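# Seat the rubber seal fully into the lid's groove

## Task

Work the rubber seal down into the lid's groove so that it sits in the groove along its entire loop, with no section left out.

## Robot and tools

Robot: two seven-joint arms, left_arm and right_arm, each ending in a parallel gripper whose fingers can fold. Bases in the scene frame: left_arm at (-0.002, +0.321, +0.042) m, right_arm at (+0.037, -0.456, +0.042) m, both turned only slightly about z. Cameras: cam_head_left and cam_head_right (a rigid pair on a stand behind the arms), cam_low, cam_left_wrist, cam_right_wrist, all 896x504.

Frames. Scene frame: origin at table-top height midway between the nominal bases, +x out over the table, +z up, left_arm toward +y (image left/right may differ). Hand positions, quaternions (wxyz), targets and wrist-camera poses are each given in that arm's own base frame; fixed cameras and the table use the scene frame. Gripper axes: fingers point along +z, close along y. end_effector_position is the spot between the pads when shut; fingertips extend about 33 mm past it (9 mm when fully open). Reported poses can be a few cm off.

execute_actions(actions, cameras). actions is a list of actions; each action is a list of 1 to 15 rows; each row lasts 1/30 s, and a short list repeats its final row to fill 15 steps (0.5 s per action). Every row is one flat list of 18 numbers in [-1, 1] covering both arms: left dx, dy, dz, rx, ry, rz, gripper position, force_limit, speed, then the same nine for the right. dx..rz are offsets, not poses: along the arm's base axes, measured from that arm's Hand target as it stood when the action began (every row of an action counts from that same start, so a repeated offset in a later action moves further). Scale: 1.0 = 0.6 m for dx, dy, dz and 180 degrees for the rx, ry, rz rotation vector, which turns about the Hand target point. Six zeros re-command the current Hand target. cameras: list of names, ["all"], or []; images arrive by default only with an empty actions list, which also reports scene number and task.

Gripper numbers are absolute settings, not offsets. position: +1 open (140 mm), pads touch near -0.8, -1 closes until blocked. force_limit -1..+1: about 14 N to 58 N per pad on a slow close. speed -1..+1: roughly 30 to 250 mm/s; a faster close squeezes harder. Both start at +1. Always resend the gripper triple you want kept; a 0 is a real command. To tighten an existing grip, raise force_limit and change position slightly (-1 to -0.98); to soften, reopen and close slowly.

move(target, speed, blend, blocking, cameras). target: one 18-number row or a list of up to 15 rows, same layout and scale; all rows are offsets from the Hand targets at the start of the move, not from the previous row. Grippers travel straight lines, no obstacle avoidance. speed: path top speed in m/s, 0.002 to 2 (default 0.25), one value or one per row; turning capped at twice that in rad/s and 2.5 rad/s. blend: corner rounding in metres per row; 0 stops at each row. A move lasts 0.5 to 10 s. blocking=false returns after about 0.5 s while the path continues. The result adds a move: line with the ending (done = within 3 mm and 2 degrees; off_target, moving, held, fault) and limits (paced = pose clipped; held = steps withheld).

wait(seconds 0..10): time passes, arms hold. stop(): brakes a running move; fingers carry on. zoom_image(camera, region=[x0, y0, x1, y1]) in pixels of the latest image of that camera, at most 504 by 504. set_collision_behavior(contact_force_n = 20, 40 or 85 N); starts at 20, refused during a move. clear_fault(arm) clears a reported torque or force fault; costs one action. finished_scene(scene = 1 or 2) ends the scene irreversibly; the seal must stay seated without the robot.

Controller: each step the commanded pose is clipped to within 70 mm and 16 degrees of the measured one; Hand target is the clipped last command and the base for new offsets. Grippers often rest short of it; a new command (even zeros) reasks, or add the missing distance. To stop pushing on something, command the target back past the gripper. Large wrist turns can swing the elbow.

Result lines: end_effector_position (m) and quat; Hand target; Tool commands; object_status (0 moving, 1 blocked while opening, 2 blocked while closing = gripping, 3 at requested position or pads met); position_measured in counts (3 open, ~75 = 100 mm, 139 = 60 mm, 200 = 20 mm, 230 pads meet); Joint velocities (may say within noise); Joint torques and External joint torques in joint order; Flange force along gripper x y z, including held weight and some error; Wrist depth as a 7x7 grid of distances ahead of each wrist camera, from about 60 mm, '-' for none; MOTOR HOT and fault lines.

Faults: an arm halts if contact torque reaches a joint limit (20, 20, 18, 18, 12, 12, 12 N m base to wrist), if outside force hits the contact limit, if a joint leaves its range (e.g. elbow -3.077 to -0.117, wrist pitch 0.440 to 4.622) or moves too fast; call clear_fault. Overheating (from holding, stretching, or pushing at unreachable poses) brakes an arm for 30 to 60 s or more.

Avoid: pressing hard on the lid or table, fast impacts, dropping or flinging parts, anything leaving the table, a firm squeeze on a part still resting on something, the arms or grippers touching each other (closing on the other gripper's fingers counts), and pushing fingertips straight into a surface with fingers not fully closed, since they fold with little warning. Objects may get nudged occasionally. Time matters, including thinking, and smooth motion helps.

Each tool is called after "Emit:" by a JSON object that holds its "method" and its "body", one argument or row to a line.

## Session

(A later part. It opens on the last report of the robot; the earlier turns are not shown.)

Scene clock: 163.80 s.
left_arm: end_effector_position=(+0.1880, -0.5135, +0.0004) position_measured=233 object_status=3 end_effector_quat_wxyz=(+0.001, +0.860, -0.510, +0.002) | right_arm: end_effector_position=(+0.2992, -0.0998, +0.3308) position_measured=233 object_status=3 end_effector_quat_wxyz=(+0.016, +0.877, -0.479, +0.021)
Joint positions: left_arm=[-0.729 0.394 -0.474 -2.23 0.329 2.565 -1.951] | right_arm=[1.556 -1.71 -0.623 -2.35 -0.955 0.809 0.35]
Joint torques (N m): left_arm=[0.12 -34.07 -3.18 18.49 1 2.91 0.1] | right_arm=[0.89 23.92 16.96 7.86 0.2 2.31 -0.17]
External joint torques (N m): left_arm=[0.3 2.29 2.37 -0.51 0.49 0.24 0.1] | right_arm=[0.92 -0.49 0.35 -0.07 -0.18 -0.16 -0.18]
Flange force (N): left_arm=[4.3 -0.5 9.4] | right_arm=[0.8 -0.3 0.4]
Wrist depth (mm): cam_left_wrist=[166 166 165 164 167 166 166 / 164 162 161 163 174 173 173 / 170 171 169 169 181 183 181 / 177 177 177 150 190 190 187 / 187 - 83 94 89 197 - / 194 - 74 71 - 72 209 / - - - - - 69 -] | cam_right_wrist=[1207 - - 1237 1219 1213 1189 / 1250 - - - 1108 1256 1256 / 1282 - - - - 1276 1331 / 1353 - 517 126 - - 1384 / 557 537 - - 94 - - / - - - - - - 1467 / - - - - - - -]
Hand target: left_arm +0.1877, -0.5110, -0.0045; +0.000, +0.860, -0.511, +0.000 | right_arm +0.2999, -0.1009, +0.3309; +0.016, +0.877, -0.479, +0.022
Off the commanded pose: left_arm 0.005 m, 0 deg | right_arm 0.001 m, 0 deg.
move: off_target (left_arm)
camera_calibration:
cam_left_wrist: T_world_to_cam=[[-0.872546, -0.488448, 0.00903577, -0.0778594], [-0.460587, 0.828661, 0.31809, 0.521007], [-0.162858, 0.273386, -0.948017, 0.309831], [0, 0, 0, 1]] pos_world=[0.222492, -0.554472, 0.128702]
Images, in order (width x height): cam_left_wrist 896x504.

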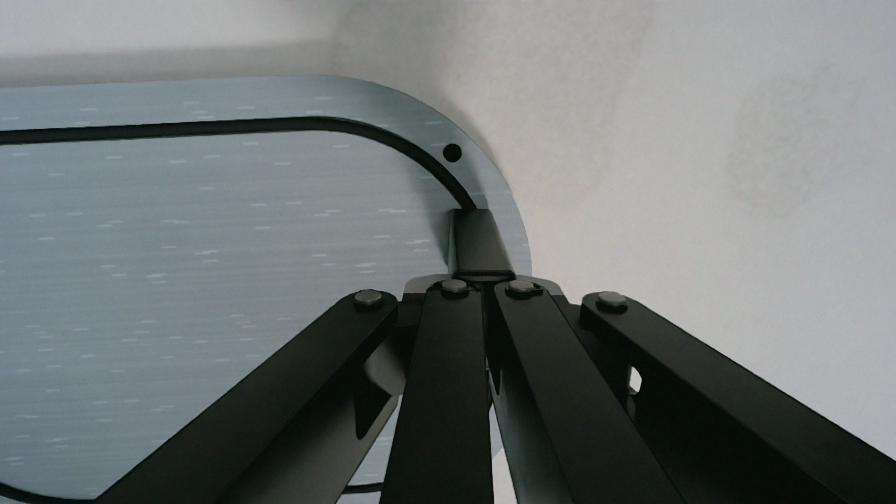

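Emit:
{"method": "move", "body": {
  "target": [
    [0,0,0.0133,0,0,0,-0.95,-1,0,0,0,0,0,0,0,-0.95,-1,0],
    [0.029,-0.0345,0.0133,0,0,0,-0.95,-1,0,0,0,0,0,0,0,-0.95,-1,0],
    [0.029,-0.0345,0,0,0,0,-0.95,-1,0,0,0,0,0,0,0,-0.95,-1,0],
    [0.029,-0.0345,0.0133,0,0,0,-0.95,-1,0,0,0,0,0,0,0,-0.95,-1,0],
    [0.048,-0.0392,0.0133,0,0,0,-0.95,-1,0,0,0,0,0,0,0,-0.95,-1,0],
    [0.048,-0.0392,0,0,0,0,-0.95,-1,0,0,0,0,0,0,0,-0.95,-1,0],
    [0.048,-0.0392,0.0133,0,0,0,-0.95,-1,0,0,0,0,0,0,0,-0.95,-1,0],
    [0.0678,-0.0402,0.0133,0,0,0,-0.95,-1,0,0,0,0,0,0,0,-0.95,-1,0],
    [0.0678,-0.0402,0,0,0,0,-0.95,-1,0,0,0,0,0,0,0,-0.95,-1,0],
    [0.0678,-0.0402,0.0133,0,0,0,-0.95,-1,0,0,0,0,0,0,0,-0.95,-1,0],
    [0.0938,-0.0362,0.0133,0,0,0,-0.95,-1,0,0,0,0,0,0,0,-0.95,-1,0],
    [0.0938,-0.0362,0,0,0,0,-0.95,-1,0,0,0,0,0,0,0,-0.95,-1,0]
  ],
  "speed": [0.05,0.05,0.03,0.05,0.05,0.03,0.05,0.05,0.03,0.05,0.05,0.03],
  "blend": [0.003,0.003,0,0.003,0.003,0,0.003,0.003,0,0.003,0.003,0]
}}

Emit:
{"method": "move", "body": {
  "target": [
    [0,0,0.0133,0,0,0,-0.95,-1,0,0,0,0,0,0,0,-0.95,-1,0],
    [0.0225,0.0109,0.0133,0,0,0,-0.95,-1,0,0,0,0,0,0,0,-0.95,-1,0],
    [0.0225,0.0109,0,0,0,0,-0.95,-1,0,0,0,0,0,0,0,-0.95,-1,0],
    [0.0225,0.0109,0.0133,0,0,0,-0.95,-1,0,0,0,0,0,0,0,-0.95,-1,0],
    [0.0414,0.0229,0.0133,0,0,0,-0.95,-1,0,0,0,0,0,0,0,-0.95,-1,0],
    [0.0414,0.0229,0,0,0,0,-0.95,-1,0,0,0,0,0,0,0,-0.95,-1,0],
    [0.0414,0.0229,0.0133,0,0,0,-0.95,-1,0,0,0,0,0,0,0,-0.95,-1,0],
    [0.06,0.0349,0.0133,0,0,0,-0.95,-1,0,0,0,0,0,0,0,-0.95,-1,0],
    [0.06,0.0349,0,0,0,0,-0.95,-1,0,0,0,0,0,0,0,-0.95,-1,0]
  ],
  "speed": [0.05,0.05,0.03,0.05,0.05,0.03,0.05,0.05,0.03],
  "blend": [0.003,0.003,0,0.003,0.003,0,0.003,0.003,0],
  "cameras": ["cam_left_wrist"]
}}

Scene clock: 169.23 s.
left_arm: end_effector_position=(+0.2445, -0.5352, +0.0008) position_measured=233 object_status=3 end_effector_quat_wxyz=(+0.001, +0.862, -0.507, +0.002) | right_arm: end_effector_position=(+0.2992, -0.0998, +0.3308) position_measured=233 object_status=3 end_effector_quat_wxyz=(+0.016, +0.877, -0.479, +0.021)
Joint positions: left_arm=[-0.676 0.492 -0.468 -2.072 0.361 2.492 -1.892] | right_arm=[1.556 -1.71 -0.623 -2.35 -0.955 0.809 0.35]
Joint torques (N m): left_arm=[0.58 -37.99 -4.73 19.35 1.21 3.06 0.35] | right_arm=[0.89 23.86 17 7.85 0.23 2.31 -0.28]
External joint torques (N m): left_arm=[0.59 2.14 2.04 -0.47 0.65 0.39 0.35] | right_arm=[0.89 -0.63 0.35 -0.02 -0.17 -0.17 -0.28]
Flange force (N): left_arm=[3.2 -1.5 7.4] | right_arm=[1.2 0.0 0.7]
Wrist depth (mm): cam_left_wrist=[166 166 167 166 169 166 167 / 173 173 173 173 173 173 172 / 180 181 180 181 178 182 182 / 178 177 177 124 178 190 190 / 187 190 83 94 89 198 199 / 198 - 74 71 - 72 208 / - - - - - 69 -] | cam_right_wrist=[1201 - - 1353 1213 1207 1183 / 1263 - - - - 1237 1250 / 1310 - - - - 1231 1384 / 1408 - - 115 - 532 1580 / 1256 - - - 94 575 - / - - - - - - - / - - - - - - -]
Hand target: left_arm +0.2440, -0.5327, -0.0045; +0.000, +0.860, -0.511, +0.000 | right_arm +0.2999, -0.1009, +0.3309; +0.016, +0.877, -0.479, +0.022
Off the commanded pose: left_arm 0.006 m, 1 deg | right_arm 0.001 m, 0 deg.
move: off_target (left_arm)

Scene clock: 172.13 s.
left_arm: end_effector_position=(+0.2808, -0.5129, +0.0008) position_measured=233 object_status=3 end_effector_quat_wxyz=(-0.001, +0.862, -0.507, +0.001) | right_arm: end_effector_position=(+0.2992, -0.0998, +0.3308) position_measured=233 object_status=3 end_effector_quat_wxyz=(+0.016, +0.877, -0.479, +0.021)
Joint positions: left_arm=[-0.582 0.49 -0.488 -2.082 0.376 2.489 -1.832] | right_arm=[1.556 -1.71 -0.623 -2.35 -0.955 0.809 0.35]
Joint torques (N m): left_arm=[0.38 -36.86 -4.99 19.43 1.1 3.54 0.34] | right_arm=[0.87 23.84 17.02 7.9 0.22 2.33 -0.23]
External joint torques (N m): left_arm=[0.46 2.68 2.08 -0.22 0.54 0.89 0.33] | right_arm=[0.85 -0.67 0.36 0.02 -0.16 -0.15 -0.23]
Flange force (N): left_arm=[4.6 -1.5 9.6] | right_arm=[1.1 0.1 0.7]
Wrist depth (mm): cam_left_wrist=[166 166 165 163 166 165 166 / 173 176 173 174 173 171 174 / 182 183 181 177 179 183 180 / 191 179 180 124 177 185 189 / 190 186 83 94 89 185 199 / 198 - 74 71 - 72 208 / - - - - - 69 -] | cam_right_wrist=[1183 - - 1331 1201 1207 1178 / 1166 - - - 1213 1263 1231 / 1289 - - 497 - 1195 1296 / 1361 - - 115 - - 1353 / - - - - 94 - - / - - - - - - - / - - - - - - -]
Hand target: left_arm +0.2800, -0.5118, -0.0045; +0.000, +0.860, -0.511, +0.000 | right_arm +0.2999, -0.1009, +0.3309; +0.016, +0.877, -0.479, +0.022
Off the commanded pose: left_arm 0.005 m, 0 deg | right_arm 0.001 m, 0 deg.
move: off_target (left_arm)
camera_calibration:
cam_left_wrist: T_world_to_cam=[[-0.869616, -0.493677, 0.00706738, -0.000126767], [-0.465537, 0.824646, 0.321301, 0.562431], [-0.164447, 0.276119, -0.946951, 0.326957], [0, 0, 0, 1]] pos_world=[0.315489, -0.554148, 0.128904]
Images, in order (width x height): cam_left_wrist 896x504.

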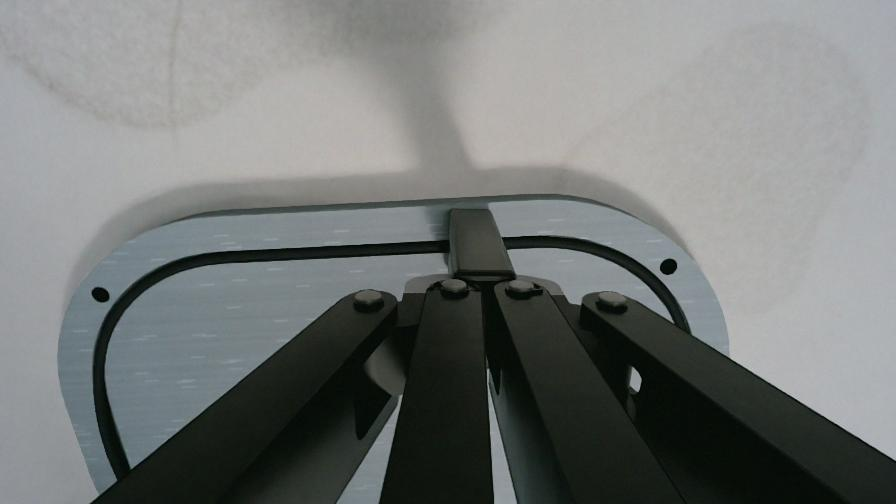

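Emit:
{"method": "move", "body": {
  "target": [
    [0,0,0.0133,0,0,0,-0.95,-1,0,0,0,0,0,0,0,-0.95,-1,0],
    [0.019,0.0122,0.0133,0,0,0,-0.95,-1,0,0,0,0,0,0,0,-0.95,-1,0],
    [0.019,0.0122,0,0,0,0,-0.95,-1,0,0,0,0,0,0,0,-0.95,-1,0],
    [0.019,0.0122,0.0133,0,0,0,-0.95,-1,0,0,0,0,0,0,0,-0.95,-1,0],
    [0.04,0.0238,0.0133,0,0,0,-0.95,-1,0,0,0,0,0,0,0,-0.95,-1,0],
    [0.04,0.0238,0,0,0,0,-0.95,-1,0,0,0,0,0,0,0,-0.95,-1,0],
    [0.04,0.0238,0.0133,0,0,0,-0.95,-1,0,0,0,0,0,0,0,-0.95,-1,0],
    [0.0608,0.0355,0.0133,0,0,0,-0.95,-1,0,0,0,0,0,0,0,-0.95,-1,0],
    [0.0608,0.0355,0,0,0,0,-0.95,-1,0,0,0,0,0,0,0,-0.95,-1,0],
    [0.0608,0.0355,0.0133,0,0,0,-0.95,-1,0,0,0,0,0,0,0,-0.95,-1,0],
    [0.0817,0.048,0.0133,0,0,0,-0.95,-1,0,0,0,0,0,0,0,-0.95,-1,0],
    [0.0817,0.048,0,0,0,0,-0.95,-1,0,0,0,0,0,0,0,-0.95,-1,0]
  ],
  "speed": [0.05,0.05,0.03,0.05,0.05,0.03,0.05,0.05,0.03,0.05,0.05,0.03],
  "blend": [0.003,0.003,0,0.003,0.003,0,0.003,0.003,0,0.003,0.003,0]
}}

Emit:
{"method": "move", "body": {
  "target": [
    [0,0,0.0133,0,0,0,-0.95,-1,0,0,0,0,0,0,0,-0.95,-1,0],
    [0.0233,0.0125,0.0133,0,0,0,-0.95,-1,0,0,0,0,0,0,0,-0.95,-1,0],
    [0.0233,0.0125,0,0,0,0,-0.95,-1,0,0,0,0,0,0,0,-0.95,-1,0],
    [0.0233,0.0125,0.0133,0,0,0,-0.95,-1,0,0,0,0,0,0,0,-0.95,-1,0],
    [0.045,0.026,0.0133,0,0,0,-0.95,-1,0,0,0,0,0,0,0,-0.95,-1,0],
    [0.045,0.026,0,0,0,0,-0.95,-1,0,0,0,0,0,0,0,-0.95,-1,0],
    [0.045,0.026,0.0133,0,0,0,-0.95,-1,0,0,0,0,0,0,0,-0.95,-1,0],
    [0.0642,0.0413,0.0133,0,0,0,-0.95,-1,0,0,0,0,0,0,0,-0.95,-1,0],
    [0.0642,0.0413,0,0,0,0,-0.95,-1,0,0,0,0,0,0,0,-0.95,-1,0]
  ],
  "speed": [0.05,0.05,0.03,0.05,0.05,0.03,0.05,0.05,0.03],
  "blend": [0.003,0.003,0,0.003,0.003,0,0.003,0.003,0],
  "cameras": ["cam_left_wrist"]
}}

Scene clock: 177.30 s.
left_arm: end_effector_position=(+0.3297, -0.4842, +0.0009) position_measured=233 object_status=3 end_effector_quat_wxyz=(-0.001, +0.862, -0.507, +0.001) | right_arm: end_effector_position=(+0.2992, -0.0998, +0.3308) position_measured=233 object_status=3 end_effector_quat_wxyz=(+0.016, +0.877, -0.479, +0.021)
Joint positions: left_arm=[-0.461 0.5 -0.514 -2.076 0.399 2.483 -1.749] | right_arm=[1.556 -1.71 -0.623 -2.35 -0.955 0.809 0.35]
Joint velocities: left_arm=[0 -0.001 0 0 0.004 -0.001 0.002] | right_arm=[within noise]
Joint torques (N m): left_arm=[0.18 -36.48 -5.25 19.46 1.24 3.48 0.33] | right_arm=[0.9 23.87 17 7.78 0.21 2.31 -0.21]
External joint torques (N m): left_arm=[0.19 3.03 2.28 -0.25 0.69 0.81 0.33] | right_arm=[0.97 -0.57 0.31 -0.16 -0.18 -0.17 -0.21]
Flange force (N): left_arm=[5.8 -1.6 11.0] | right_arm=[0.8 -0.2 0.9]
Wrist depth (mm): cam_left_wrist=[167 - 165 165 165 165 166 / 174 173 - 173 173 171 172 / 184 182 179 180 179 172 182 / 189 191 179 124 178 176 181 / 200 199 83 94 89 185 186 / - - 74 71 - 72 194 / - - - - - 69 -] | cam_right_wrist=[1195 - - 911 1338 1172 1237 / 1243 - - - 1276 1269 1276 / 1237 - - - - 1250 1310 / 1331 - - 115 529 - 1416 / 555 - - - 94 - - / - - - - - - 1737 / - - - - - - -]
Hand target: left_arm +0.3290, -0.4830, -0.0045; +0.000, +0.860, -0.511, +0.000 | right_arm +0.2999, -0.1009, +0.3309; +0.016, +0.877, -0.479, +0.022
Off the commanded pose: left_arm 0.006 m, 0 deg | right_arm 0.001 m, 0 deg.
move: off_target (left_arm)

Scene clock: 180.27 s.
left_arm: end_effector_position=(+0.3692, -0.4600, +0.0011) position_measured=233 object_status=3 end_effector_quat_wxyz=(+0.000, +0.862, -0.507, +0.002) | right_arm: end_effector_position=(+0.2992, -0.0998, +0.3308) position_measured=233 object_status=3 end_effector_quat_wxyz=(+0.016, +0.877, -0.479, +0.021)
Joint positions: left_arm=[-0.366 0.513 -0.533 -2.062 0.418 2.476 -1.683] | right_arm=[1.556 -1.71 -0.623 -2.35 -0.955 0.809 0.35]
Joint velocities: left_arm=[-0.001 -0.001 0.001 0 0.004 0 0.001] | right_arm=[within noise]
Joint torques (N m): left_arm=[0.15 -37.22 -5.99 19.06 1.15 3.18 0.3] | right_arm=[0.89 23.94 16.97 7.85 0.24 2.31 -0.27]
External joint torques (N m): left_arm=[0.15 2.36 2.01 -0.61 0.6 0.52 0.3] | right_arm=[0.92 -0.47 0.35 -0.07 -0.15 -0.17 -0.27]
Flange force (N): left_arm=[3.2 -1.5 8.6] | right_arm=[1.0 -0.2 0.4]
Wrist depth (mm): cam_left_wrist=[166 165 166 164 165 165 165 / 175 175 173 173 173 172 170 / 182 181 182 180 179 177 177 / - - 188 136 177 177 178 / - 201 83 94 89 185 188 / - - 74 71 - 72 194 / - - - - - 69 -] | cam_right_wrist=[1213 - - 1134 1178 1172 1207 / 1263 - - - 1178 1263 1331 / 1296 - - - - 1269 1324 / 1376 - - 114 - - 1353 / - - - - 94 - - / - - - - - - 1512 / - - - - - - -]
Hand target: left_arm +0.3676, -0.4582, -0.0045; +0.000, +0.860, -0.511, +0.000 | right_arm +0.2999, -0.1009, +0.3309; +0.016, +0.877, -0.479, +0.022
Off the commanded pose: left_arm 0.006 m, 1 deg | right_arm 0.001 m, 0 deg.
move: off_target (left_arm)
camera_calibration:
cam_left_wrist: T_world_to_cam=[[-0.86951, -0.49387, 0.006639, 0.102753], [-0.466229, 0.825134, 0.319037, 0.560321], [-0.163041, 0.274311, -0.947719, 0.325781], [0, 0, 0, 1]] pos_world=[0.403698, -0.500959, 0.129303]
Images, in order (width x height): cam_left_wrist 896x504.

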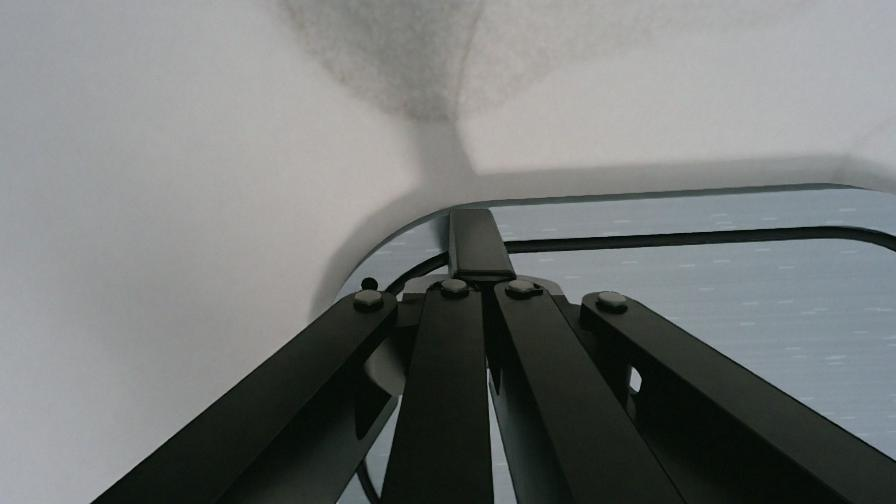

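Emit:
{"method": "move", "body": {
  "target": [
    [0,0,0.0133,0,0,0,-0.95,-1,0,0,0,0,0,0,0,-0.95,-1,0],
    [0.014,0.0153,0.0133,0,0,0,-0.95,-1,0,0,0,0,0,0,0,-0.95,-1,0],
    [0.014,0.0153,0,0,0,0,-0.95,-1,0,0,0,0,0,0,0,-0.95,-1,0],
    [0.014,0.0153,0.0133,0,0,0,-0.95,-1,0,0,0,0,0,0,0,-0.95,-1,0],
    [0.0218,0.0303,0.0133,0,0,0,-0.95,-1,0,0,0,0,0,0,0,-0.95,-1,0],
    [0.0218,0.0303,0,0,0,0,-0.95,-1,0,0,0,0,0,0,0,-0.95,-1,0],
    [0.0218,0.0303,0.0133,0,0,0,-0.95,-1,0,0,0,0,0,0,0,-0.95,-1,0],
    [0.0308,0.059,0.0133,0,0,0,-0.95,-1,0,0,0,0,0,0,0,-0.95,-1,0],
    [0.0308,0.059,0,0,0,0,-0.95,-1,0,0,0,0,0,0,0,-0.95,-1,0],
    [0.0308,0.059,0.0133,0,0,0,-0.95,-1,0,0,0,0,0,0,0,-0.95,-1,0],
    [0.0302,0.0875,0.0133,0,0,0,-0.95,-1,0,0,0,0,0,0,0,-0.95,-1,0],
    [0.0302,0.0875,0,0,0,0,-0.95,-1,0,0,0,0,0,0,0,-0.95,-1,0]
  ],
  "speed": [0.05,0.05,0.03,0.05,0.05,0.03,0.05,0.05,0.03,0.05,0.05,0.03],
  "blend": [0.003,0.003,0,0.003,0.003,0,0.003,0.003,0,0.003,0.003,0],
  "cameras": ["cam_left_wrist"]
}}

Scene clock: 184.93 s.
left_arm: end_effector_position=(+0.3879, -0.4067, +0.0010) position_measured=233 object_status=3 end_effector_quat_wxyz=(-0.002, +0.861, -0.508, +0.002) | right_arm: end_effector_position=(+0.2992, -0.0998, +0.3308) position_measured=233 object_status=3 end_effector_quat_wxyz=(+0.016, +0.877, -0.479, +0.021)
Joint positions: left_arm=[-0.22 0.458 -0.58 -2.166 0.433 2.516 -1.613] | right_arm=[1.556 -1.71 -0.623 -2.35 -0.955 0.809 0.35]
Joint velocities: left_arm=[0.001 0.002 0.001 0 0.003 0.005 0.001] | right_arm=[within noise]
Joint torques (N m): left_arm=[-0.09 -33.89 -5.74 18.04 1.01 3.14 0.2] | right_arm=[0.91 23.9 16.95 7.86 0.21 2.33 -0.22]
External joint torques (N m): left_arm=[-0.04 2.6 1.94 -1 0.49 0.49 0.2] | right_arm=[0.89 -0.67 0.27 0.01 -0.19 -0.15 -0.22]
Flange force (N): left_arm=[2.8 -1.2 10.1] | right_arm=[1.2 -0.2 0.8]
Wrist depth (mm): cam_left_wrist=[167 166 165 164 165 165 - / 176 175 173 171 169 161 161 / 183 185 185 169 169 168 168 / 190 191 192 150 177 176 177 / - 201 93 94 89 184 187 / - - 74 71 - 72 194 / - - - - - 69 -] | cam_right_wrist=[1183 - - 1282 1201 1183 1201 / 1225 - 489 - 1269 1289 1263 / 1303 - - 515 - 1424 1296 / 1400 521 - 126 - 517 1503 / 1353 - - - 94 - - / - - - - - - 568 / - - - - - - -]
Hand target: left_arm +0.3857, -0.4057, -0.0045; +0.000, +0.860, -0.511, +0.000 | right_arm +0.2999, -0.1009, +0.3309; +0.016, +0.877, -0.479, +0.022
Off the commanded pose: left_arm 0.006 m, 0 deg | right_arm 0.001 m, 0 deg.
move: off_target (left_arm)
camera_calibration:
cam_left_wrist: T_world_to_cam=[[-0.870832, -0.491561, 0.00443852, 0.146719], [-0.464383, 0.82558, 0.320571, 0.524579], [-0.161245, 0.277103, -0.947214, 0.314629], [0, 0, 0, 1]] pos_world=[0.422106, -0.448145, 0.129205]
Images, in order (width x height): cam_left_wrist 896x504.

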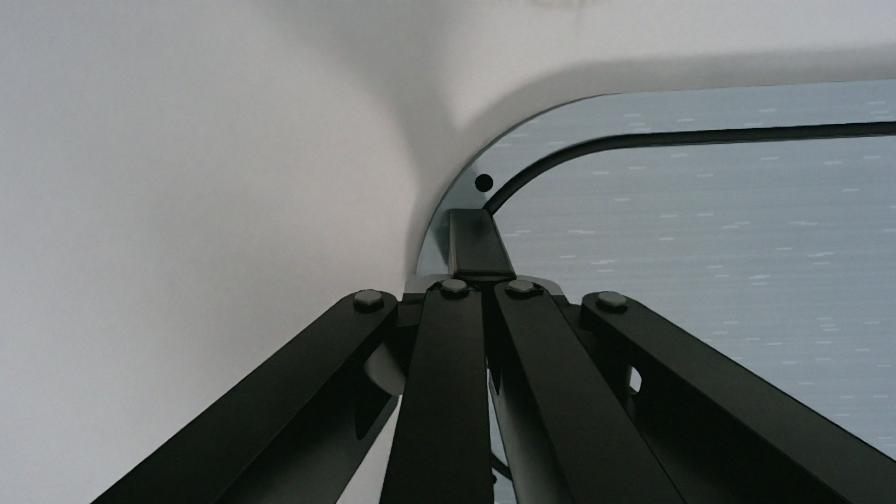

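Emit:
{"method": "move", "body": {
  "target": [
    [0,0,0.0133,0,0,0,-0.95,-1,0,0,0,0,0,0,0,-0.95,-1,0],
    [-0.0103,0.0303,0.0133,0,0,0,-0.95,-1,0,0,0,0,0,0,0,-0.95,-1,0],
    [-0.0103,0.0303,0,0,0,0,-0.95,-1,0,0,0,0,0,0,0,-0.95,-1,0],
    [-0.0103,0.0303,0.0133,0,0,0,-0.95,-1,0,0,0,0,0,0,0,-0.95,-1,0],
    [-0.0237,0.0603,0.0133,0,0,0,-0.95,-1,0,0,0,0,0,0,0,-0.95,-1,0],
    [-0.0237,0.0603,0,0,0,0,-0.95,-1,0,0,0,0,0,0,0,-0.95,-1,0],
    [-0.0237,0.0603,0.0133,0,0,0,-0.95,-1,0,0,0,0,0,0,0,-0.95,-1,0],
    [-0.042,0.0878,0.0133,0,0,0,-0.95,-1,0,0,0,0,0,0,0,-0.95,-1,0],
    [-0.042,0.0878,0,0,0,0,-0.95,-1,0,0,0,0,0,0,0,-0.95,-1,0],
    [-0.042,0.0878,0.0133,0,0,0,-0.95,-1,0,0,0,0,0,0,0,-0.95,-1,0],
    [-0.0637,0.1112,0.0133,0,0,0,-0.95,-1,0,0,0,0,0,0,0,-0.95,-1,0],
    [-0.0637,0.1112,0,0,0,0,-0.95,-1,0,0,0,0,0,0,0,-0.95,-1,0]
  ],
  "speed": [0.05,0.05,0.03,0.05,0.05,0.03,0.05,0.05,0.03,0.05,0.05,0.03],
  "blend": [0.003,0.003,0,0.003,0.003,0,0.003,0.003,0,0.003,0.003,0],
  "cameras": ["cam_left_wrist"]
}}

Scene clock: 190.33 s.
left_arm: end_effector_position=(+0.3500, -0.3403, +0.0002) position_measured=233 object_status=3 end_effector_quat_wxyz=(-0.002, +0.859, -0.512, +0.003) | right_arm: end_effector_position=(+0.2992, -0.0998, +0.3308) position_measured=233 object_status=3 end_effector_quat_wxyz=(+0.016, +0.877, -0.479, +0.021)
Joint positions: left_arm=[-0.052 0.295 -0.677 -2.431 0.398 2.635 -1.554] | right_arm=[1.556 -1.71 -0.623 -2.35 -0.955 0.809 0.35]
Joint velocities: left_arm=[-0.003 -0.001 0.002 0 0 0.004 0.001] | right_arm=[within noise]
Joint torques (N m): left_arm=[-0.22 -25.25 -3.26 16.42 0.91 3.05 -0.14] | right_arm=[0.88 23.92 17.02 7.85 0.23 2.34 -0.26]
External joint torques (N m): left_arm=[-0.1 3.38 2.17 -1.37 0.48 0.37 -0.14] | right_arm=[0.86 -0.59 0.36 -0.04 -0.16 -0.15 -0.26]
Flange force (N): left_arm=[6.0 -1.6 17.9] | right_arm=[1.1 0.0 0.6]
Wrist depth (mm): cam_left_wrist=[- 166 166 154 154 153 154 / 176 175 173 162 161 160 160 / 183 180 182 169 169 169 168 / 191 192 191 150 177 177 176 / 203 202 93 94 89 184 187 / 210 - 75 71 - 72 208 / - - - - - 69 -] | cam_right_wrist=[1178 - - 1201 1183 1161 1201 / 1256 - - - 1183 1250 1250 / 1324 - - - - 1303 1303 / 1432 - - 115 - - 1408 / 1432 - - - 94 - 547 / - - - - - - 1644 / - - - - - - -]
Hand target: left_arm +0.3475, -0.3390, -0.0045; +0.000, +0.860, -0.511, +0.000 | right_arm +0.2999, -0.1009, +0.3309; +0.016, +0.877, -0.479, +0.022
Off the commanded pose: left_arm 0.005 m, 0 deg | right_arm 0.001 m, 0 deg.
move: off_target (left_arm)
camera_calibration:
cam_left_wrist: T_world_to_cam=[[-0.875197, -0.483762, 0.00238985, 0.150571], [-0.45756, 0.829378, 0.320579, 0.451272], [-0.157066, 0.279476, -0.947219, 0.288776], [0, 0, 0, 1]] pos_world=[0.38362, -0.382141, 0.128505]
Images, in order (width x height): cam_left_wrist 896x504.

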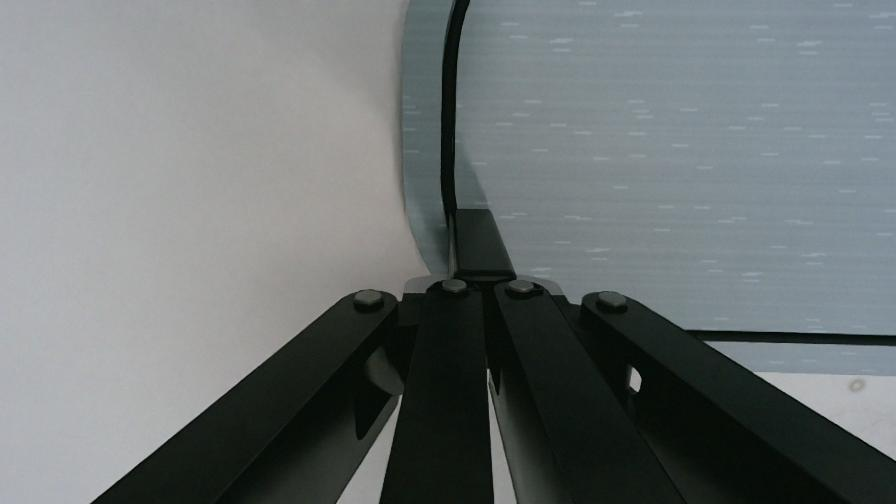

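Emit:
{"method": "move", "body": {
  "target": [
    [0,0,0.0133,0,0,0,-0.95,-1,0,0,0,0,0,0,0,-0.95,-1,0],
    [0.03,-0.0217,0.0133,0,0,0,-0.95,-1,0,0,0,0,0,0,0,-0.95,-1,0],
    [0.03,-0.0217,0,0,0,0,-0.95,-1,0,0,0,0,0,0,0,-0.95,-1,0],
    [0.03,-0.0217,0.0133,0,0,0,-0.95,-1,0,0,0,0,0,0,0,-0.95,-1,0],
    [0.0158,-0.0025,0.0133,0,0,0,-0.95,-1,0,0,0,0,0,0,0,-0.95,-1,0],
    [0.0158,-0.0025,0,0,0,0,-0.95,-1,0,0,0,0,0,0,0,-0.95,-1,0],
    [0.0158,-0.0025,0.02,0,0,0,-0.95,-1,0,0,0,0,0,0,0,-0.95,-1,0],
    [-0.08,0.13,0.1,0,0,0,-0.95,-1,0,0,0,0,0,0,0,-0.95,-1,0]
  ],
  "speed": [0.05,0.05,0.03,0.05,0.05,0.03,0.05,0.12],
  "blend": [0.003,0.003,0,0.003,0.003,0,0.003,0],
  "cameras": ["cam_left_wrist"]
}}

Emit:
{"method": "zoom_image", "body": {
  "camera": "cam_left_wrist",
  "region": [250, 0, 750, 250]
}}

Scene clock: 195.93 s.
left_arm: end_effector_position=(+0.2999, -0.2611, +0.0555) position_measured=233 object_status=3 end_effector_quat_wxyz=(-0.001, +0.861, -0.509, +0.000) | right_arm: end_effector_position=(+0.2992, -0.0998, +0.3308) position_measured=233 object_status=3 end_effector_quat_wxyz=(+0.016, +0.877, -0.479, +0.021)
Joint positions: left_arm=[-0.04 -0.179 -0.714 -2.723 -0.216 2.575 -1.067] | right_arm=[1.556 -1.71 -0.623 -2.35 -0.955 0.809 0.35]
Joint velocities: left_arm=[0 -0.001 0.001 0 -0.001 0 0.007] | right_arm=[within noise]
Joint torques (N m): left_arm=[-0.19 -18.01 3.09 18.66 0.21 2.52 0.38] | right_arm=[0.87 23.91 17.01 7.84 0.23 2.31 -0.29]
External joint torques (N m): left_arm=[-0.15 -1.86 0.46 -0.13 -0.23 -0.14 0.38] | right_arm=[0.81 -0.66 0.39 0 -0.16 -0.17 -0.29]
Flange force (N): left_arm=[-8.9 2.4 -9.1] | right_arm=[1.2 0.2 0.7]
Wrist depth (mm): cam_left_wrist=[218 217 216 208 207 211 209 / 229 230 231 232 217 217 215 / - 237 235 241 237 241 242 / - - - 135 251 249 252 / - 264 83 94 89 89 266 / - - 74 71 - 72 276 / - - - - - 69 -] | cam_right_wrist=[1183 455 - 1183 1195 1207 1207 / 1243 - - - 1243 1282 1269 / 1310 - - - - 1256 1317 / 1353 - - 115 - 528 1296 / 1449 - - - 94 544 - / - - - - - - 1408 / - - - - - - -]
Hand target: left_arm +0.2995, -0.2610, +0.0555; +0.000, +0.860, -0.511, +0.000 | right_arm +0.2999, -0.1009, +0.3309; +0.016, +0.877, -0.479, +0.022
Off the commanded pose: left_arm 0.000 m, 0 deg | right_arm 0.001 m, 0 deg.
move: done
camera_calibration:
cam_left_wrist: T_world_to_cam=[[-0.871276, -0.490732, 0.00774648, 0.141652], [-0.462029, 0.825435, 0.324323, 0.345133], [-0.16555, 0.278996, -0.945915, 0.313492], [0, 0, 0, 1]] pos_world=[0.334778, -0.302834, 0.183505]
Images, in order (width x height): cam_left_wrist 896x504.

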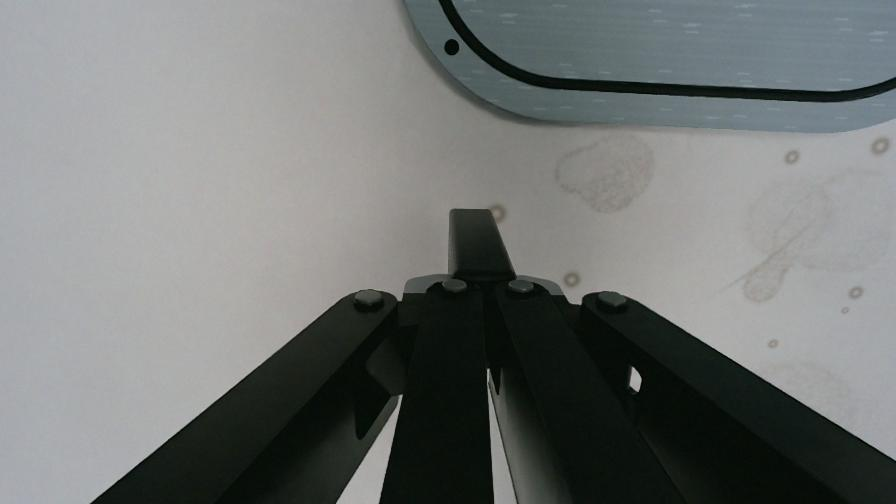

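Scaled by 1.008 from the camera's 896x504 image, which has a finer 1280x720 frame.

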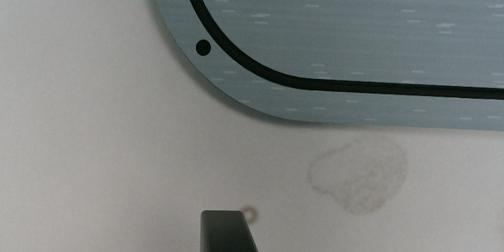

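Emit:
{"method": "move", "body": {
  "target": [
    [0.0775,-0.12,-0.08,0,0,0,-0.95,-1,0,0,0,0,0,0,0,-0.95,-1,0],
    [0.0775,-0.12,-0.1,0,0,0,-0.95,-1,0,0,0,0,0,0,0,-0.95,-1,0],
    [0.0775,-0.12,-0.0867,0,0,0,-0.95,-1,0,0,0,0,0,0,0,-0.95,-1,0],
    [0.0615,-0.1122,-0.0867,0,0,0,-0.95,-1,0,0,0,0,0,0,0,-0.95,-1,0],
    [0.0615,-0.1122,-0.1,0,0,0,-0.95,-1,0,0,0,0,0,0,0,-0.95,-1,0],
    [0.0615,-0.1122,-0.0867,0,0,0,-0.95,-1,0,0,0,0,0,0,0,-0.95,-1,0],
    [0.0377,-0.1068,-0.0867,0,0,0,-0.95,-1,0,0,0,0,0,0,0,-0.95,-1,0],
    [0.0377,-0.1068,-0.1,0,0,0,-0.95,-1,0,0,0,0,0,0,0,-0.95,-1,0],
    [0.0377,-0.1068,-0.0867,0,0,0,-0.95,-1,0,0,0,0,0,0,0,-0.95,-1,0],
    [0.0128,-0.1078,-0.0867,0,0,0,-0.95,-1,0,0,0,0,0,0,0,-0.95,-1,0],
    [0.0128,-0.1078,-0.1,0,0,0,-0.95,-1,0,0,0,0,0,0,0,-0.95,-1,0]
  ],
  "speed": [0.1,0.03,0.05,0.05,0.03,0.05,0.05,0.03,0.05,0.05,0.03],
  "blend": [0.003,0,0.003,0.003,0,0.003,0.003,0,0.003,0.003,0]
}}

Emit:
{"method": "move", "body": {
  "target": [
    [0,0,0.0133,0,0,0,-0.95,-1,0,0,0,0,0,0,0,-0.95,-1,0],
    [-0.0248,-0.0084,0.0133,0,0,0,-0.95,-1,0,0,0,0,0,0,0,-0.95,-1,0],
    [-0.0248,-0.0084,0,0,0,0,-0.95,-1,0,0,0,0,0,0,0,-0.95,-1,0],
    [-0.0248,-0.0084,0.0133,0,0,0,-0.95,-1,0,0,0,0,0,0,0,-0.95,-1,0],
    [-0.051,-0.0217,0.0133,0,0,0,-0.95,-1,0,0,0,0,0,0,0,-0.95,-1,0],
    [-0.051,-0.0217,0,0,0,0,-0.95,-1,0,0,0,0,0,0,0,-0.95,-1,0],
    [-0.051,-0.0217,0.0133,0,0,0,-0.95,-1,0,0,0,0,0,0,0,-0.95,-1,0],
    [-0.0776,-0.0344,0.0133,0,0,0,-0.95,-1,0,0,0,0,0,0,0,-0.95,-1,0],
    [-0.0776,-0.0344,0,0,0,0,-0.95,-1,0,0,0,0,0,0,0,-0.95,-1,0]
  ],
  "speed": [0.05,0.05,0.03,0.05,0.05,0.03,0.05,0.05,0.03],
  "blend": [0.003,0.003,0,0.003,0.003,0,0.003,0.003,0],
  "cameras": ["cam_left_wrist"]
}}

Scene clock: 202.93 s.
left_arm: end_effector_position=(+0.3095, -0.3266, -0.0005) position_measured=233 object_status=3 end_effector_quat_wxyz=(-0.002, +0.858, -0.513, +0.002) | right_arm: end_effector_position=(+0.2992, -0.0998, +0.3308) position_measured=233 object_status=3 end_effector_quat_wxyz=(+0.016, +0.877, -0.479, +0.021)
Joint positions: left_arm=[-0.168 0.181 -0.606 -2.566 0.258 2.706 -1.495] | right_arm=[1.556 -1.71 -0.623 -2.35 -0.955 0.809 0.35]
Joint velocities: left_arm=[-0.001 0 0 0.001 0.001 0.001 -0.005] | right_arm=[within noise]
Joint torques (N m): left_arm=[0.22 -22.75 -1.13 16.24 0.74 3.06 -0.17] | right_arm=[0.85 23.95 17.05 7.88 0.24 2.34 -0.25]
External joint torques (N m): left_arm=[0.29 3.29 1.69 -0.79 0.37 0.4 -0.17] | right_arm=[0.77 -0.6 0.43 0.04 -0.15 -0.15 -0.25]
Flange force (N): left_arm=[7.1 -2.5 17.8] | right_arm=[1.2 0.2 0.4]
Wrist depth (mm): cam_left_wrist=[- - 156 154 154 153 154 / - - 164 161 161 161 160 / 181 182 181 - 168 169 168 / - 191 191 135 177 176 177 / 202 197 83 94 89 89 200 / 212 - 74 71 - 72 207 / - - - - - 69 -] | cam_right_wrist=[1231 - - - 1183 1189 1139 / 1237 - 457 - 1213 1231 1243 / 1243 - - - - 1361 1324 / 1424 - - 115 - - 1392 / 1432 555 - - 94 - - / - - - - - - - / - - - - - - -]
Hand target: left_arm +0.3071, -0.3256, -0.0045; +0.000, +0.860, -0.511, +0.000 | right_arm +0.2999, -0.1009, +0.3309; +0.016, +0.877, -0.479, +0.022
Off the commanded pose: left_arm 0.005 m, 1 deg | right_arm 0.001 m, 0 deg.
move: off_target (left_arm)

Scene clock: 206.53 s.
left_arm: end_effector_position=(+0.2618, -0.3481, -0.0008) position_measured=233 object_status=3 end_effector_quat_wxyz=(-0.002, +0.858, -0.514, +0.002) | right_arm: end_effector_position=(+0.2992, -0.0998, +0.3308) position_measured=233 object_status=3 end_effector_quat_wxyz=(+0.016, +0.877, -0.479, +0.021)
Joint positions: left_arm=[-0.247 0.149 -0.641 -2.613 0.232 2.725 -1.587] | right_arm=[1.556 -1.71 -0.623 -2.35 -0.955 0.809 0.35]
Joint velocities: left_arm=[0.001 -0.001 -0.001 0 0 -0.001 -0.005] | right_arm=[within noise]
Joint torques (N m): left_arm=[0.93 -19.78 0.19 15.73 0.85 3.37 -0.12] | right_arm=[0.85 23.86 16.96 7.82 0.22 2.32 -0.22]
External joint torques (N m): left_arm=[0.89 4.54 2.46 -1.07 0.5 0.71 -0.11] | right_arm=[0.83 -0.63 0.33 -0.05 -0.17 -0.16 -0.22]
Flange force (N): left_arm=[10.5 -3.8 26.2] | right_arm=[1.0 0.1 0.8]
Wrist depth (mm): cam_left_wrist=[166 154 153 154 154 154 154 / 174 162 161 161 162 161 161 / 181 176 169 170 169 168 168 / 190 189 190 173 177 175 177 / 202 201 93 94 89 196 - / 212 - 74 71 - 72 208 / - - - - - 69 -] | cam_right_wrist=[1368 - - - 1172 1219 1183 / 1263 - - - 1282 1276 1243 / 1282 - - - - 1243 1324 / 1392 - - 115 - - 1408 / 1408 - - - 94 - - / - - - - - - 1570 / - - - - - - -]
Hand target: left_arm +0.2606, -0.3463, -0.0045; +0.000, +0.860, -0.511, +0.000 | right_arm +0.2999, -0.1009, +0.3309; +0.016, +0.877, -0.479, +0.022
Off the commanded pose: left_arm 0.004 m, 1 deg | right_arm 0.001 m, 0 deg.
move: off_target (left_arm)
camera_calibration:
cam_left_wrist: T_world_to_cam=[[-0.877474, -0.479605, 0.00428546, 0.0716904], [-0.453034, 0.831729, 0.320914, 0.417403], [-0.157476, 0.279653, -0.947099, 0.276278], [0, 0, 0, 1]] pos_world=[0.295512, -0.390046, 0.127405]
Images, in order (width x height): cam_left_wrist 896x504.

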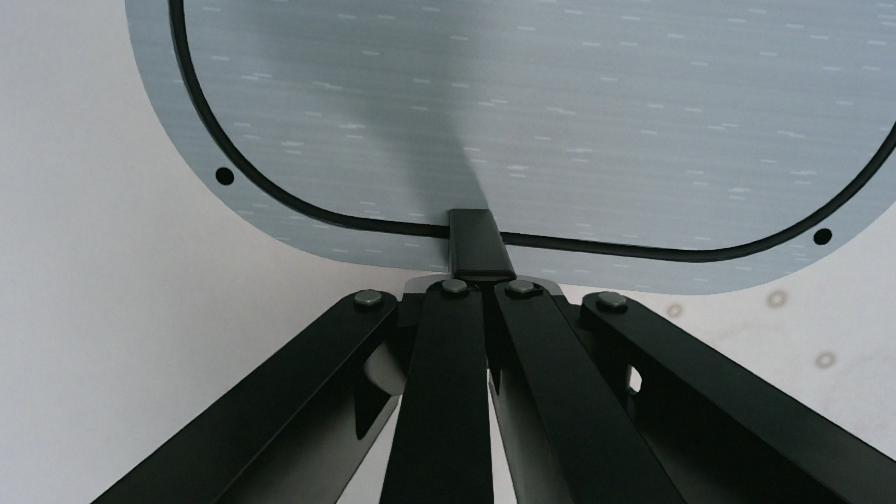

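Emit:
{"method": "move", "body": {
  "target": [
    [0,0,0.0133,0,0,0,-0.95,-1,0,0,0,0,0,0,0,-0.95,-1,0],
    [-0.026,-0.012,0.0133,0,0,0,-0.95,-1,0,0,0,0,0,0,0,-0.95,-1,0],
    [-0.026,-0.012,0,0,0,0,-0.95,-1,0,0,0,0,0,0,0,-0.95,-1,0],
    [-0.026,-0.012,0.0133,0,0,0,-0.95,-1,0,0,0,0,0,0,0,-0.95,-1,0],
    [-0.0525,-0.024,0.0133,0,0,0,-0.95,-1,0,0,0,0,0,0,0,-0.95,-1,0],
    [-0.0525,-0.024,0,0,0,0,-0.95,-1,0,0,0,0,0,0,0,-0.95,-1,0],
    [-0.0525,-0.024,0.05,0,0,0,-0.95,-1,0,0,0,0,0,0,0,-0.95,-1,0],
    [-0.05,0.15,0.3,0,0,0,-0.95,-1,0,0,0,0,0,0,0,-0.95,-1,0]
  ],
  "speed": [0.05,0.05,0.03,0.05,0.05,0.03,0.08,0.15],
  "blend": [0.003,0.003,0,0.003,0.003,0,0.01,0],
  "cameras": ["cam_left_wrist","cam_low","cam_head_left"]
}}

Emit:
{"method": "zoom_image", "body": {
  "camera": "cam_left_wrist",
  "region": [360, 0, 800, 250]
}}

Emit:
{"method": "zoom_image", "body": {
  "camera": "cam_head_left",
  "region": [510, 295, 660, 435]
}}

Emit:
{"method": "zoom_image", "body": {
  "camera": "cam_low",
  "region": [370, 215, 510, 285]
}}

Scene clock: 211.93 s.
left_arm: end_effector_position=(+0.2309, -0.2575, +0.1754) position_measured=233 object_status=3 end_effector_quat_wxyz=(+0.001, +0.862, -0.507, +0.000) | right_arm: end_effector_position=(+0.2992, -0.0998, +0.3308) position_measured=233 object_status=3 end_effector_quat_wxyz=(+0.016, +0.877, -0.479, +0.021)
Joint positions: left_arm=[-0.468 -0.624 -0.37 -2.749 -0.257 2.142 -1.14] | right_arm=[1.556 -1.71 -0.623 -2.35 -0.955 0.809 0.35]
Joint velocities: left_arm=[0.002 -0.001 0 0 0.001 0 0.006] | right_arm=[within noise]
Joint torques (N m): left_arm=[-0.22 -11.18 4.65 23.02 0.98 2.33 0.37] | right_arm=[0.89 23.91 16.96 7.85 0.22 2.33 -0.24]
External joint torques (N m): left_arm=[-0.21 -2.06 0.38 -0.3 0.28 -0.34 0.37] | right_arm=[0.86 -0.59 0.34 0 -0.17 -0.16 -0.24]
Flange force (N): left_arm=[-9.4 1.6 -4.2] | right_arm=[1.1 -0.1 0.6]
Wrist depth (mm): cam_left_wrist=[- - - 320 323 324 - / - - - - - - 348 / - - - - - 368 362 / - - 379 118 378 - 378 / - - 83 94 89 84 396 / - - 74 71 - 72 - / - - - - - 69 -] | cam_right_wrist=[1183 458 456 1183 1213 1178 1178 / 1269 - - - 1276 1207 1166 / 1296 - - - - 1353 1296 / 1376 - 536 115 - 520 1376 / 1269 - - - 94 - - / - - - - - - 1591 / - - - - - - -]
Hand target: left_arm +0.2306, -0.2563, +0.1755; +0.000, +0.860, -0.511, +0.000 | right_arm +0.2999, -0.1009, +0.3309; +0.016, +0.877, -0.479, +0.022
Off the commanded pose: left_arm 0.001 m, 1 deg | right_arm 0.001 m, 0 deg.
move: done
camera_calibration:
cam_left_wrist: T_world_to_cam=[[-0.868938, -0.494793, 0.0112254, 0.0801511], [-0.46534, 0.824517, 0.321918, 0.272319], [-0.168539, 0.274504, -0.946701, 0.41414], [0, 0, 0, 1]] pos_world=[0.266166, -0.298556, 0.303502]
Images, in order (width x height): cam_head_left 896x504, cam_low 896x504, cam_left_wrist 896x504.

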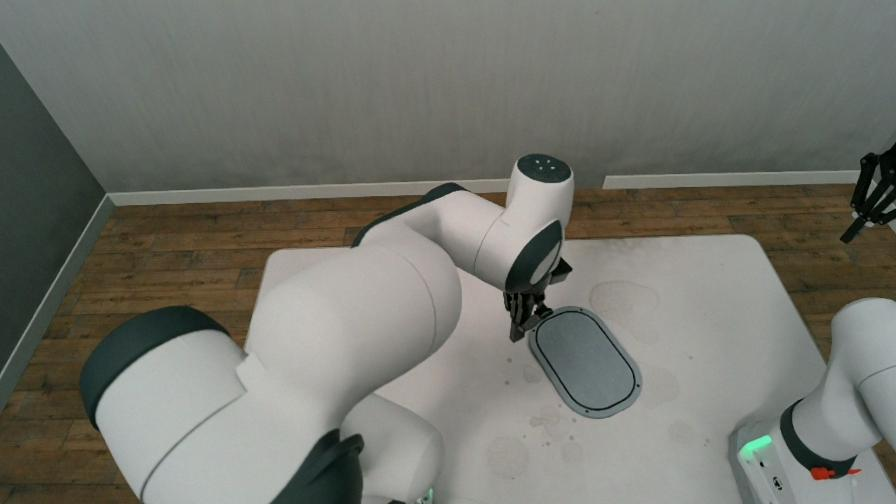

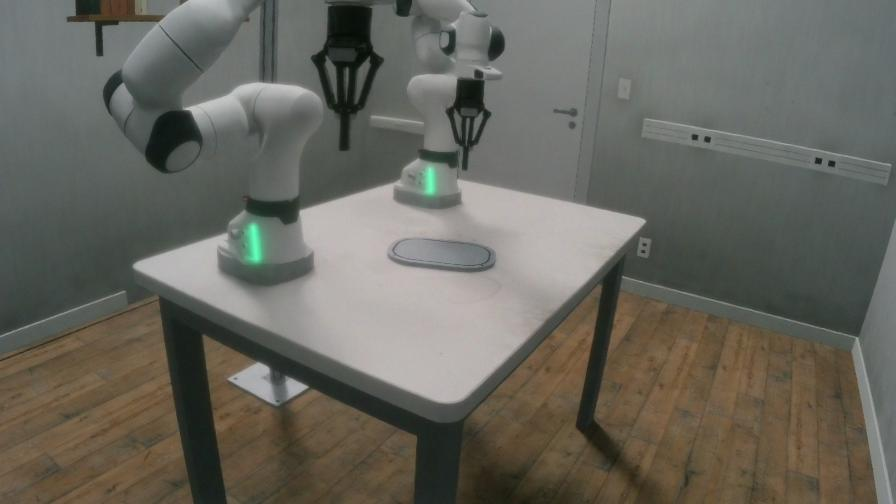

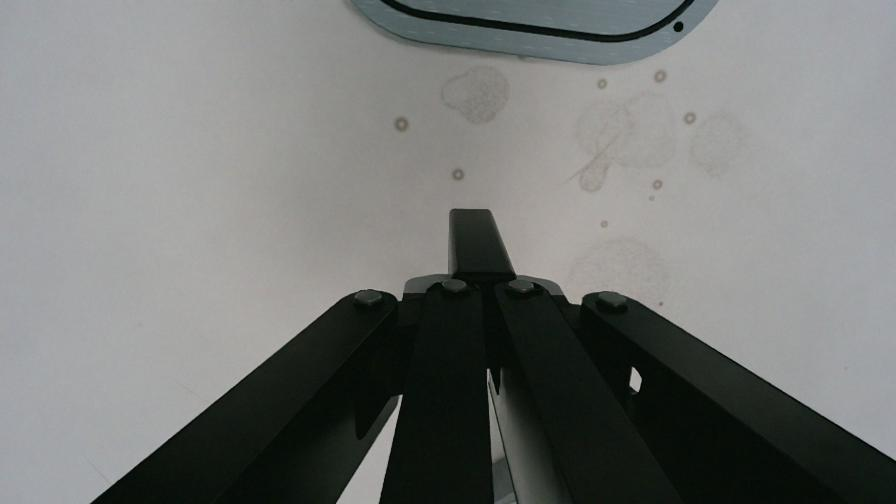

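Scaled by 1.145 from the camera's 896x504 image, which has a finer 1280x720 frame.

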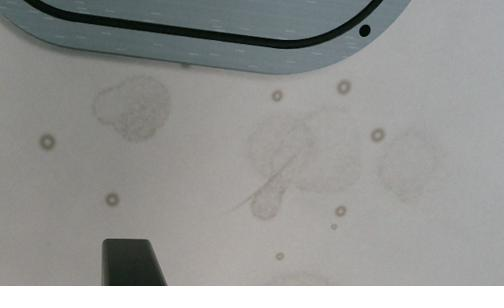

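Scaled by 3.360 from the camera's 896x504 image, which has a finer 1280x720 frame.

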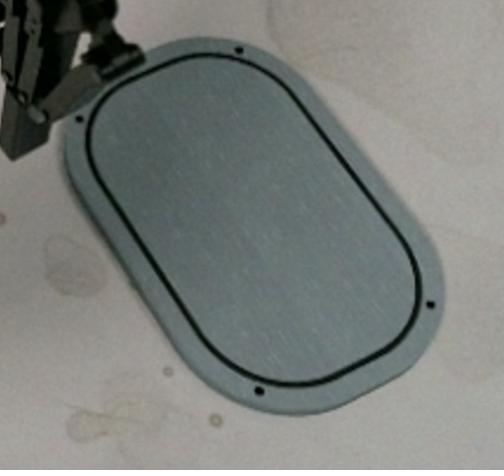

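Scaled by 3.600 from the camera's 896x504 image, which has a finer 1280x720 frame.

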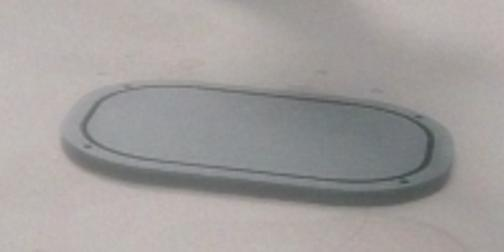

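Emit:
{"method": "move", "body": {
  "target": [0.09,-0.11,-0.09,0,0,0,-0.95,-1,0,0,0,0,0,0,0,-0.95,-1,0],
  "speed": 0.15,
  "cameras": ["cam_left_wrist"]
}}

Emit:
{"method": "zoom_image", "body": {
  "camera": "cam_left_wrist",
  "region": [280, 0, 530, 250]
}}

Emit:
{"method": "zoom_image", "body": {
  "camera": "cam_left_wrist",
  "region": [530, 0, 780, 250]
}}

Scene clock: 215.07 s.
left_arm: end_effector_position=(+0.2839, -0.3222, +0.1221) position_measured=233 object_status=3 end_effector_quat_wxyz=(+0.001, +0.859, -0.512, -0.001) | right_arm: end_effector_position=(+0.2992, -0.0998, +0.3308) position_measured=233 object_status=3 end_effector_quat_wxyz=(+0.016, +0.877, -0.479, +0.021)
Joint positions: left_arm=[-0.36 -0.235 -0.495 -2.578 -0.16 2.363 -1.223] | right_arm=[1.556 -1.71 -0.623 -2.35 -0.955 0.809 0.35]
Joint velocities: left_arm=[0.002 0.001 0 0 0 0 -0.007] | right_arm=[within noise]
Joint torques (N m): left_arm=[0.67 -20.36 2.3 22.39 0.88 2.71 -0.15] | right_arm=[0.85 23.87 17.05 7.83 0.22 2.33 -0.21]
External joint torques (N m): left_arm=[0.65 -1.17 -0.43 0.65 0.29 0.05 -0.15] | right_arm=[0.87 -0.58 0.42 -0.08 -0.17 -0.15 -0.21]
Flange force (N): left_arm=[-0.1 0.3 -2.3] | right_arm=[0.9 0.1 0.6]
Wrist depth (mm): cam_left_wrist=[279 - 271 269 269 264 - / 295 - - 283 281 289 - / 308 - - 295 293 293 - / - - 312 113 - - - / - - 82 94 89 84 - / - - 74 71 - 72 361 / - - - - - 69 -] | cam_right_wrist=[1207 - - - 1201 1213 1183 / 1256 - 478 - 1219 1263 1269 / 1310 513 - - - 1282 1289 / 1400 - - 126 522 - 1346 / 1655 - - - 94 - - / - - - - - - 1622 / - - - - - - -]
Hand target: left_arm +0.2846, -0.3223, +0.1215; +0.000, +0.860, -0.511, +0.000 | right_arm +0.2999, -0.1009, +0.3309; +0.016, +0.877, -0.479, +0.022
Off the commanded pose: left_arm 0.001 m, 0 deg | right_arm 0.001 m, 0 deg.
move: done
camera_calibration:
cam_left_wrist: T_world_to_cam=[[-0.875587, -0.482937, 0.0109592, 0.100516], [-0.45387, 0.830231, 0.323601, 0.365862], [-0.165378, 0.278367, -0.94613, 0.390642], [0, 0, 0, 1]] pos_world=[0.318668, -0.363949, 0.250103]
Images, in order (width x height): cam_left_wrist 896x504.

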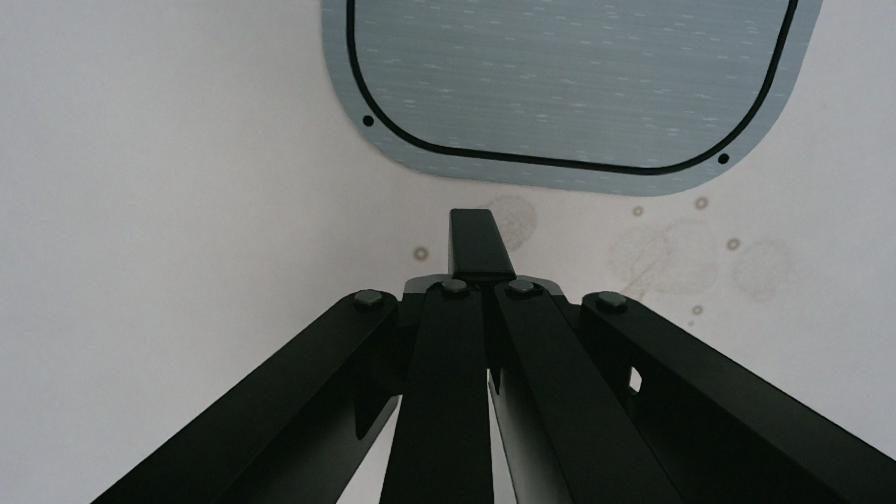

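Scaled by 2.016 from the camera's 896x504 image, which has a finer 1280x720 frame.

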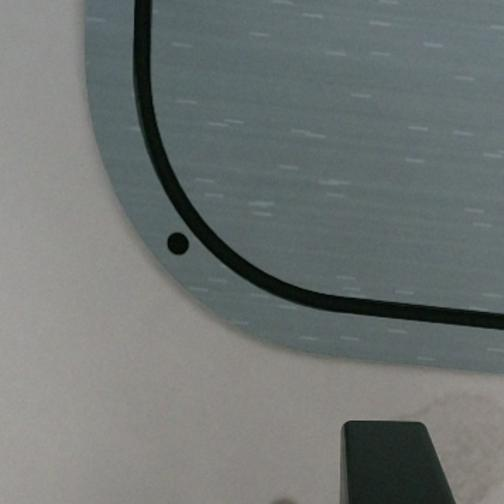

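Scaled by 2.016 from the camera's 896x504 image, which has a finer 1280x720 frame.

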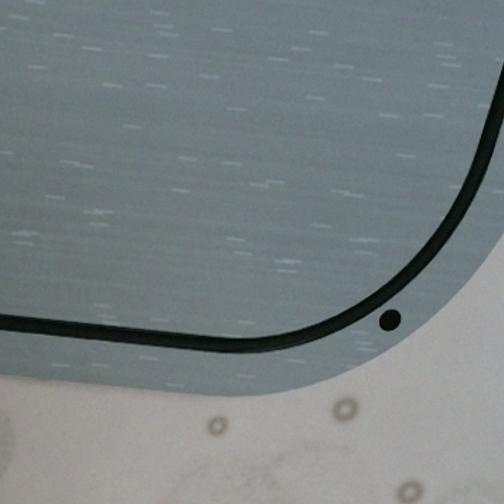

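Emit:
{"method": "move", "body": {
  "target": [0.064,-0.117,0,0,0,0,-0.95,-1,0,0,0,0,0,0,0,-0.95,-1,0],
  "speed": 0.15,
  "cameras": ["cam_left_wrist"]
}}

Emit:
{"method": "zoom_image", "body": {
  "camera": "cam_left_wrist",
  "region": [250, 20, 500, 270]
}}

Emit:
{"method": "zoom_image", "body": {
  "camera": "cam_left_wrist",
  "region": [530, 20, 780, 270]
}}

Scene clock: 217.17 s.
left_arm: end_effector_position=(+0.3242, -0.3925, +0.1226) position_measured=233 object_status=3 end_effector_quat_wxyz=(+0.001, +0.859, -0.511, +0.001) | right_arm: end_effector_position=(+0.2992, -0.0998, +0.3308) position_measured=233 object_status=3 end_effector_quat_wxyz=(+0.016, +0.877, -0.479, +0.021)
Joint positions: left_arm=[-0.337 0.015 -0.544 -2.325 0.009 2.341 -1.384] | right_arm=[1.556 -1.71 -0.623 -2.35 -0.955 0.809 0.35]
Joint velocities: left_arm=[0 -0.001 0 0.001 -0.001 0 -0.005] | right_arm=[within noise]
Joint torques (N m): left_arm=[-0.19 -28.36 -0.47 23 0.89 2.36 -0.23] | right_arm=[0.86 23.89 16.97 7.87 0.23 2.32 -0.19]
External joint torques (N m): left_arm=[-0.16 -1.58 -0.23 0.71 0.27 -0.3 -0.23] | right_arm=[0.87 -0.6 0.36 0.04 -0.16 -0.15 -0.2]
Flange force (N): left_arm=[-1.2 1.1 -3.9] | right_arm=[1.1 -0.1 0.4]
Wrist depth (mm): cam_left_wrist=[- - 278 269 266 271 279 / - - 292 285 278 279 291 / - - 304 294 296 - - / 327 - 318 123 311 318 - / 336 - 82 94 89 333 - / - - 74 71 - 72 - / - - - - - 69 -] | cam_right_wrist=[1207 463 - 1207 1178 1195 1201 / 1276 - - - - 1256 1256 / 1310 - - 508 - 1296 1346 / 1282 - - 115 - - 1376 / 1392 - - - 94 - - / - - - - - - 1678 / - - - - - - -]
Hand target: left_arm +0.3230, -0.3925, +0.1215; +0.000, +0.860, -0.511, +0.000 | right_arm +0.2999, -0.1009, +0.3309; +0.016, +0.877, -0.479, +0.022
Off the commanded pose: left_arm 0.002 m, 0 deg | right_arm 0.001 m, 0 deg.
move: done
camera_calibration:
cam_left_wrist: T_world_to_cam=[[-0.874519, -0.484893, 0.00971926, 0.100909], [-0.456681, 0.830054, 0.320081, 0.443575], [-0.163273, 0.275479, -0.94734, 0.415651], [0, 0, 0, 1]] pos_world=[0.358684, -0.433764, 0.250802]
Images, in order (width x height): cam_left_wrist 896x504.

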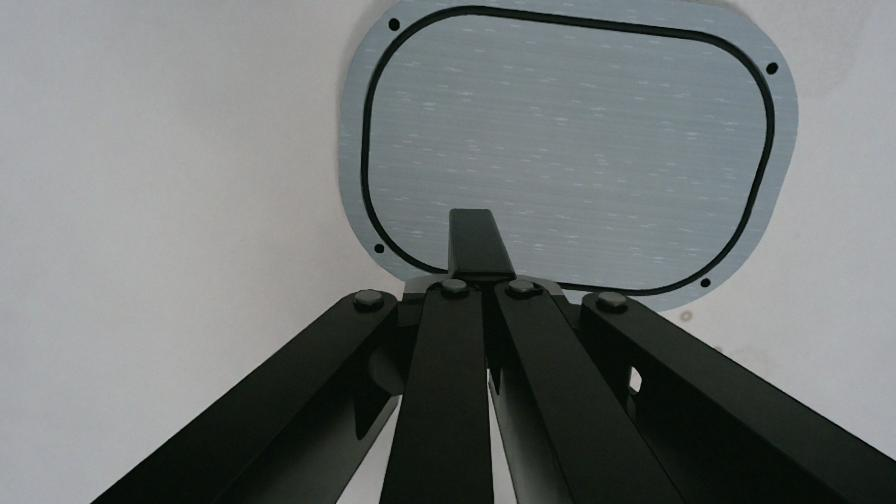

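Scaled by 2.016 from the camera's 896x504 image, which has a finer 1280x720 frame.

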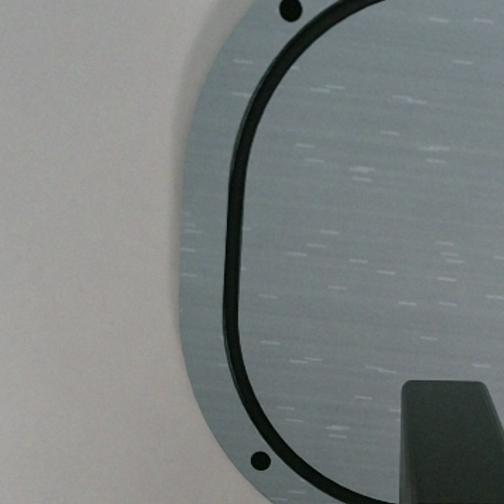

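Scaled by 2.016 from the camera's 896x504 image, which has a finer 1280x720 frame.

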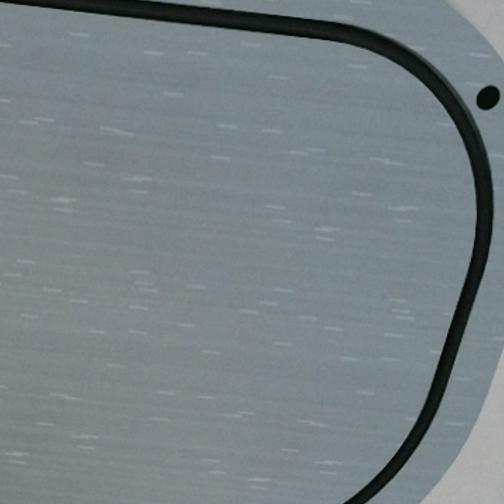

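Emit:
{"method": "finished_scene", "body": {
  "scene": 1
}}

The scene is finished: the task was done.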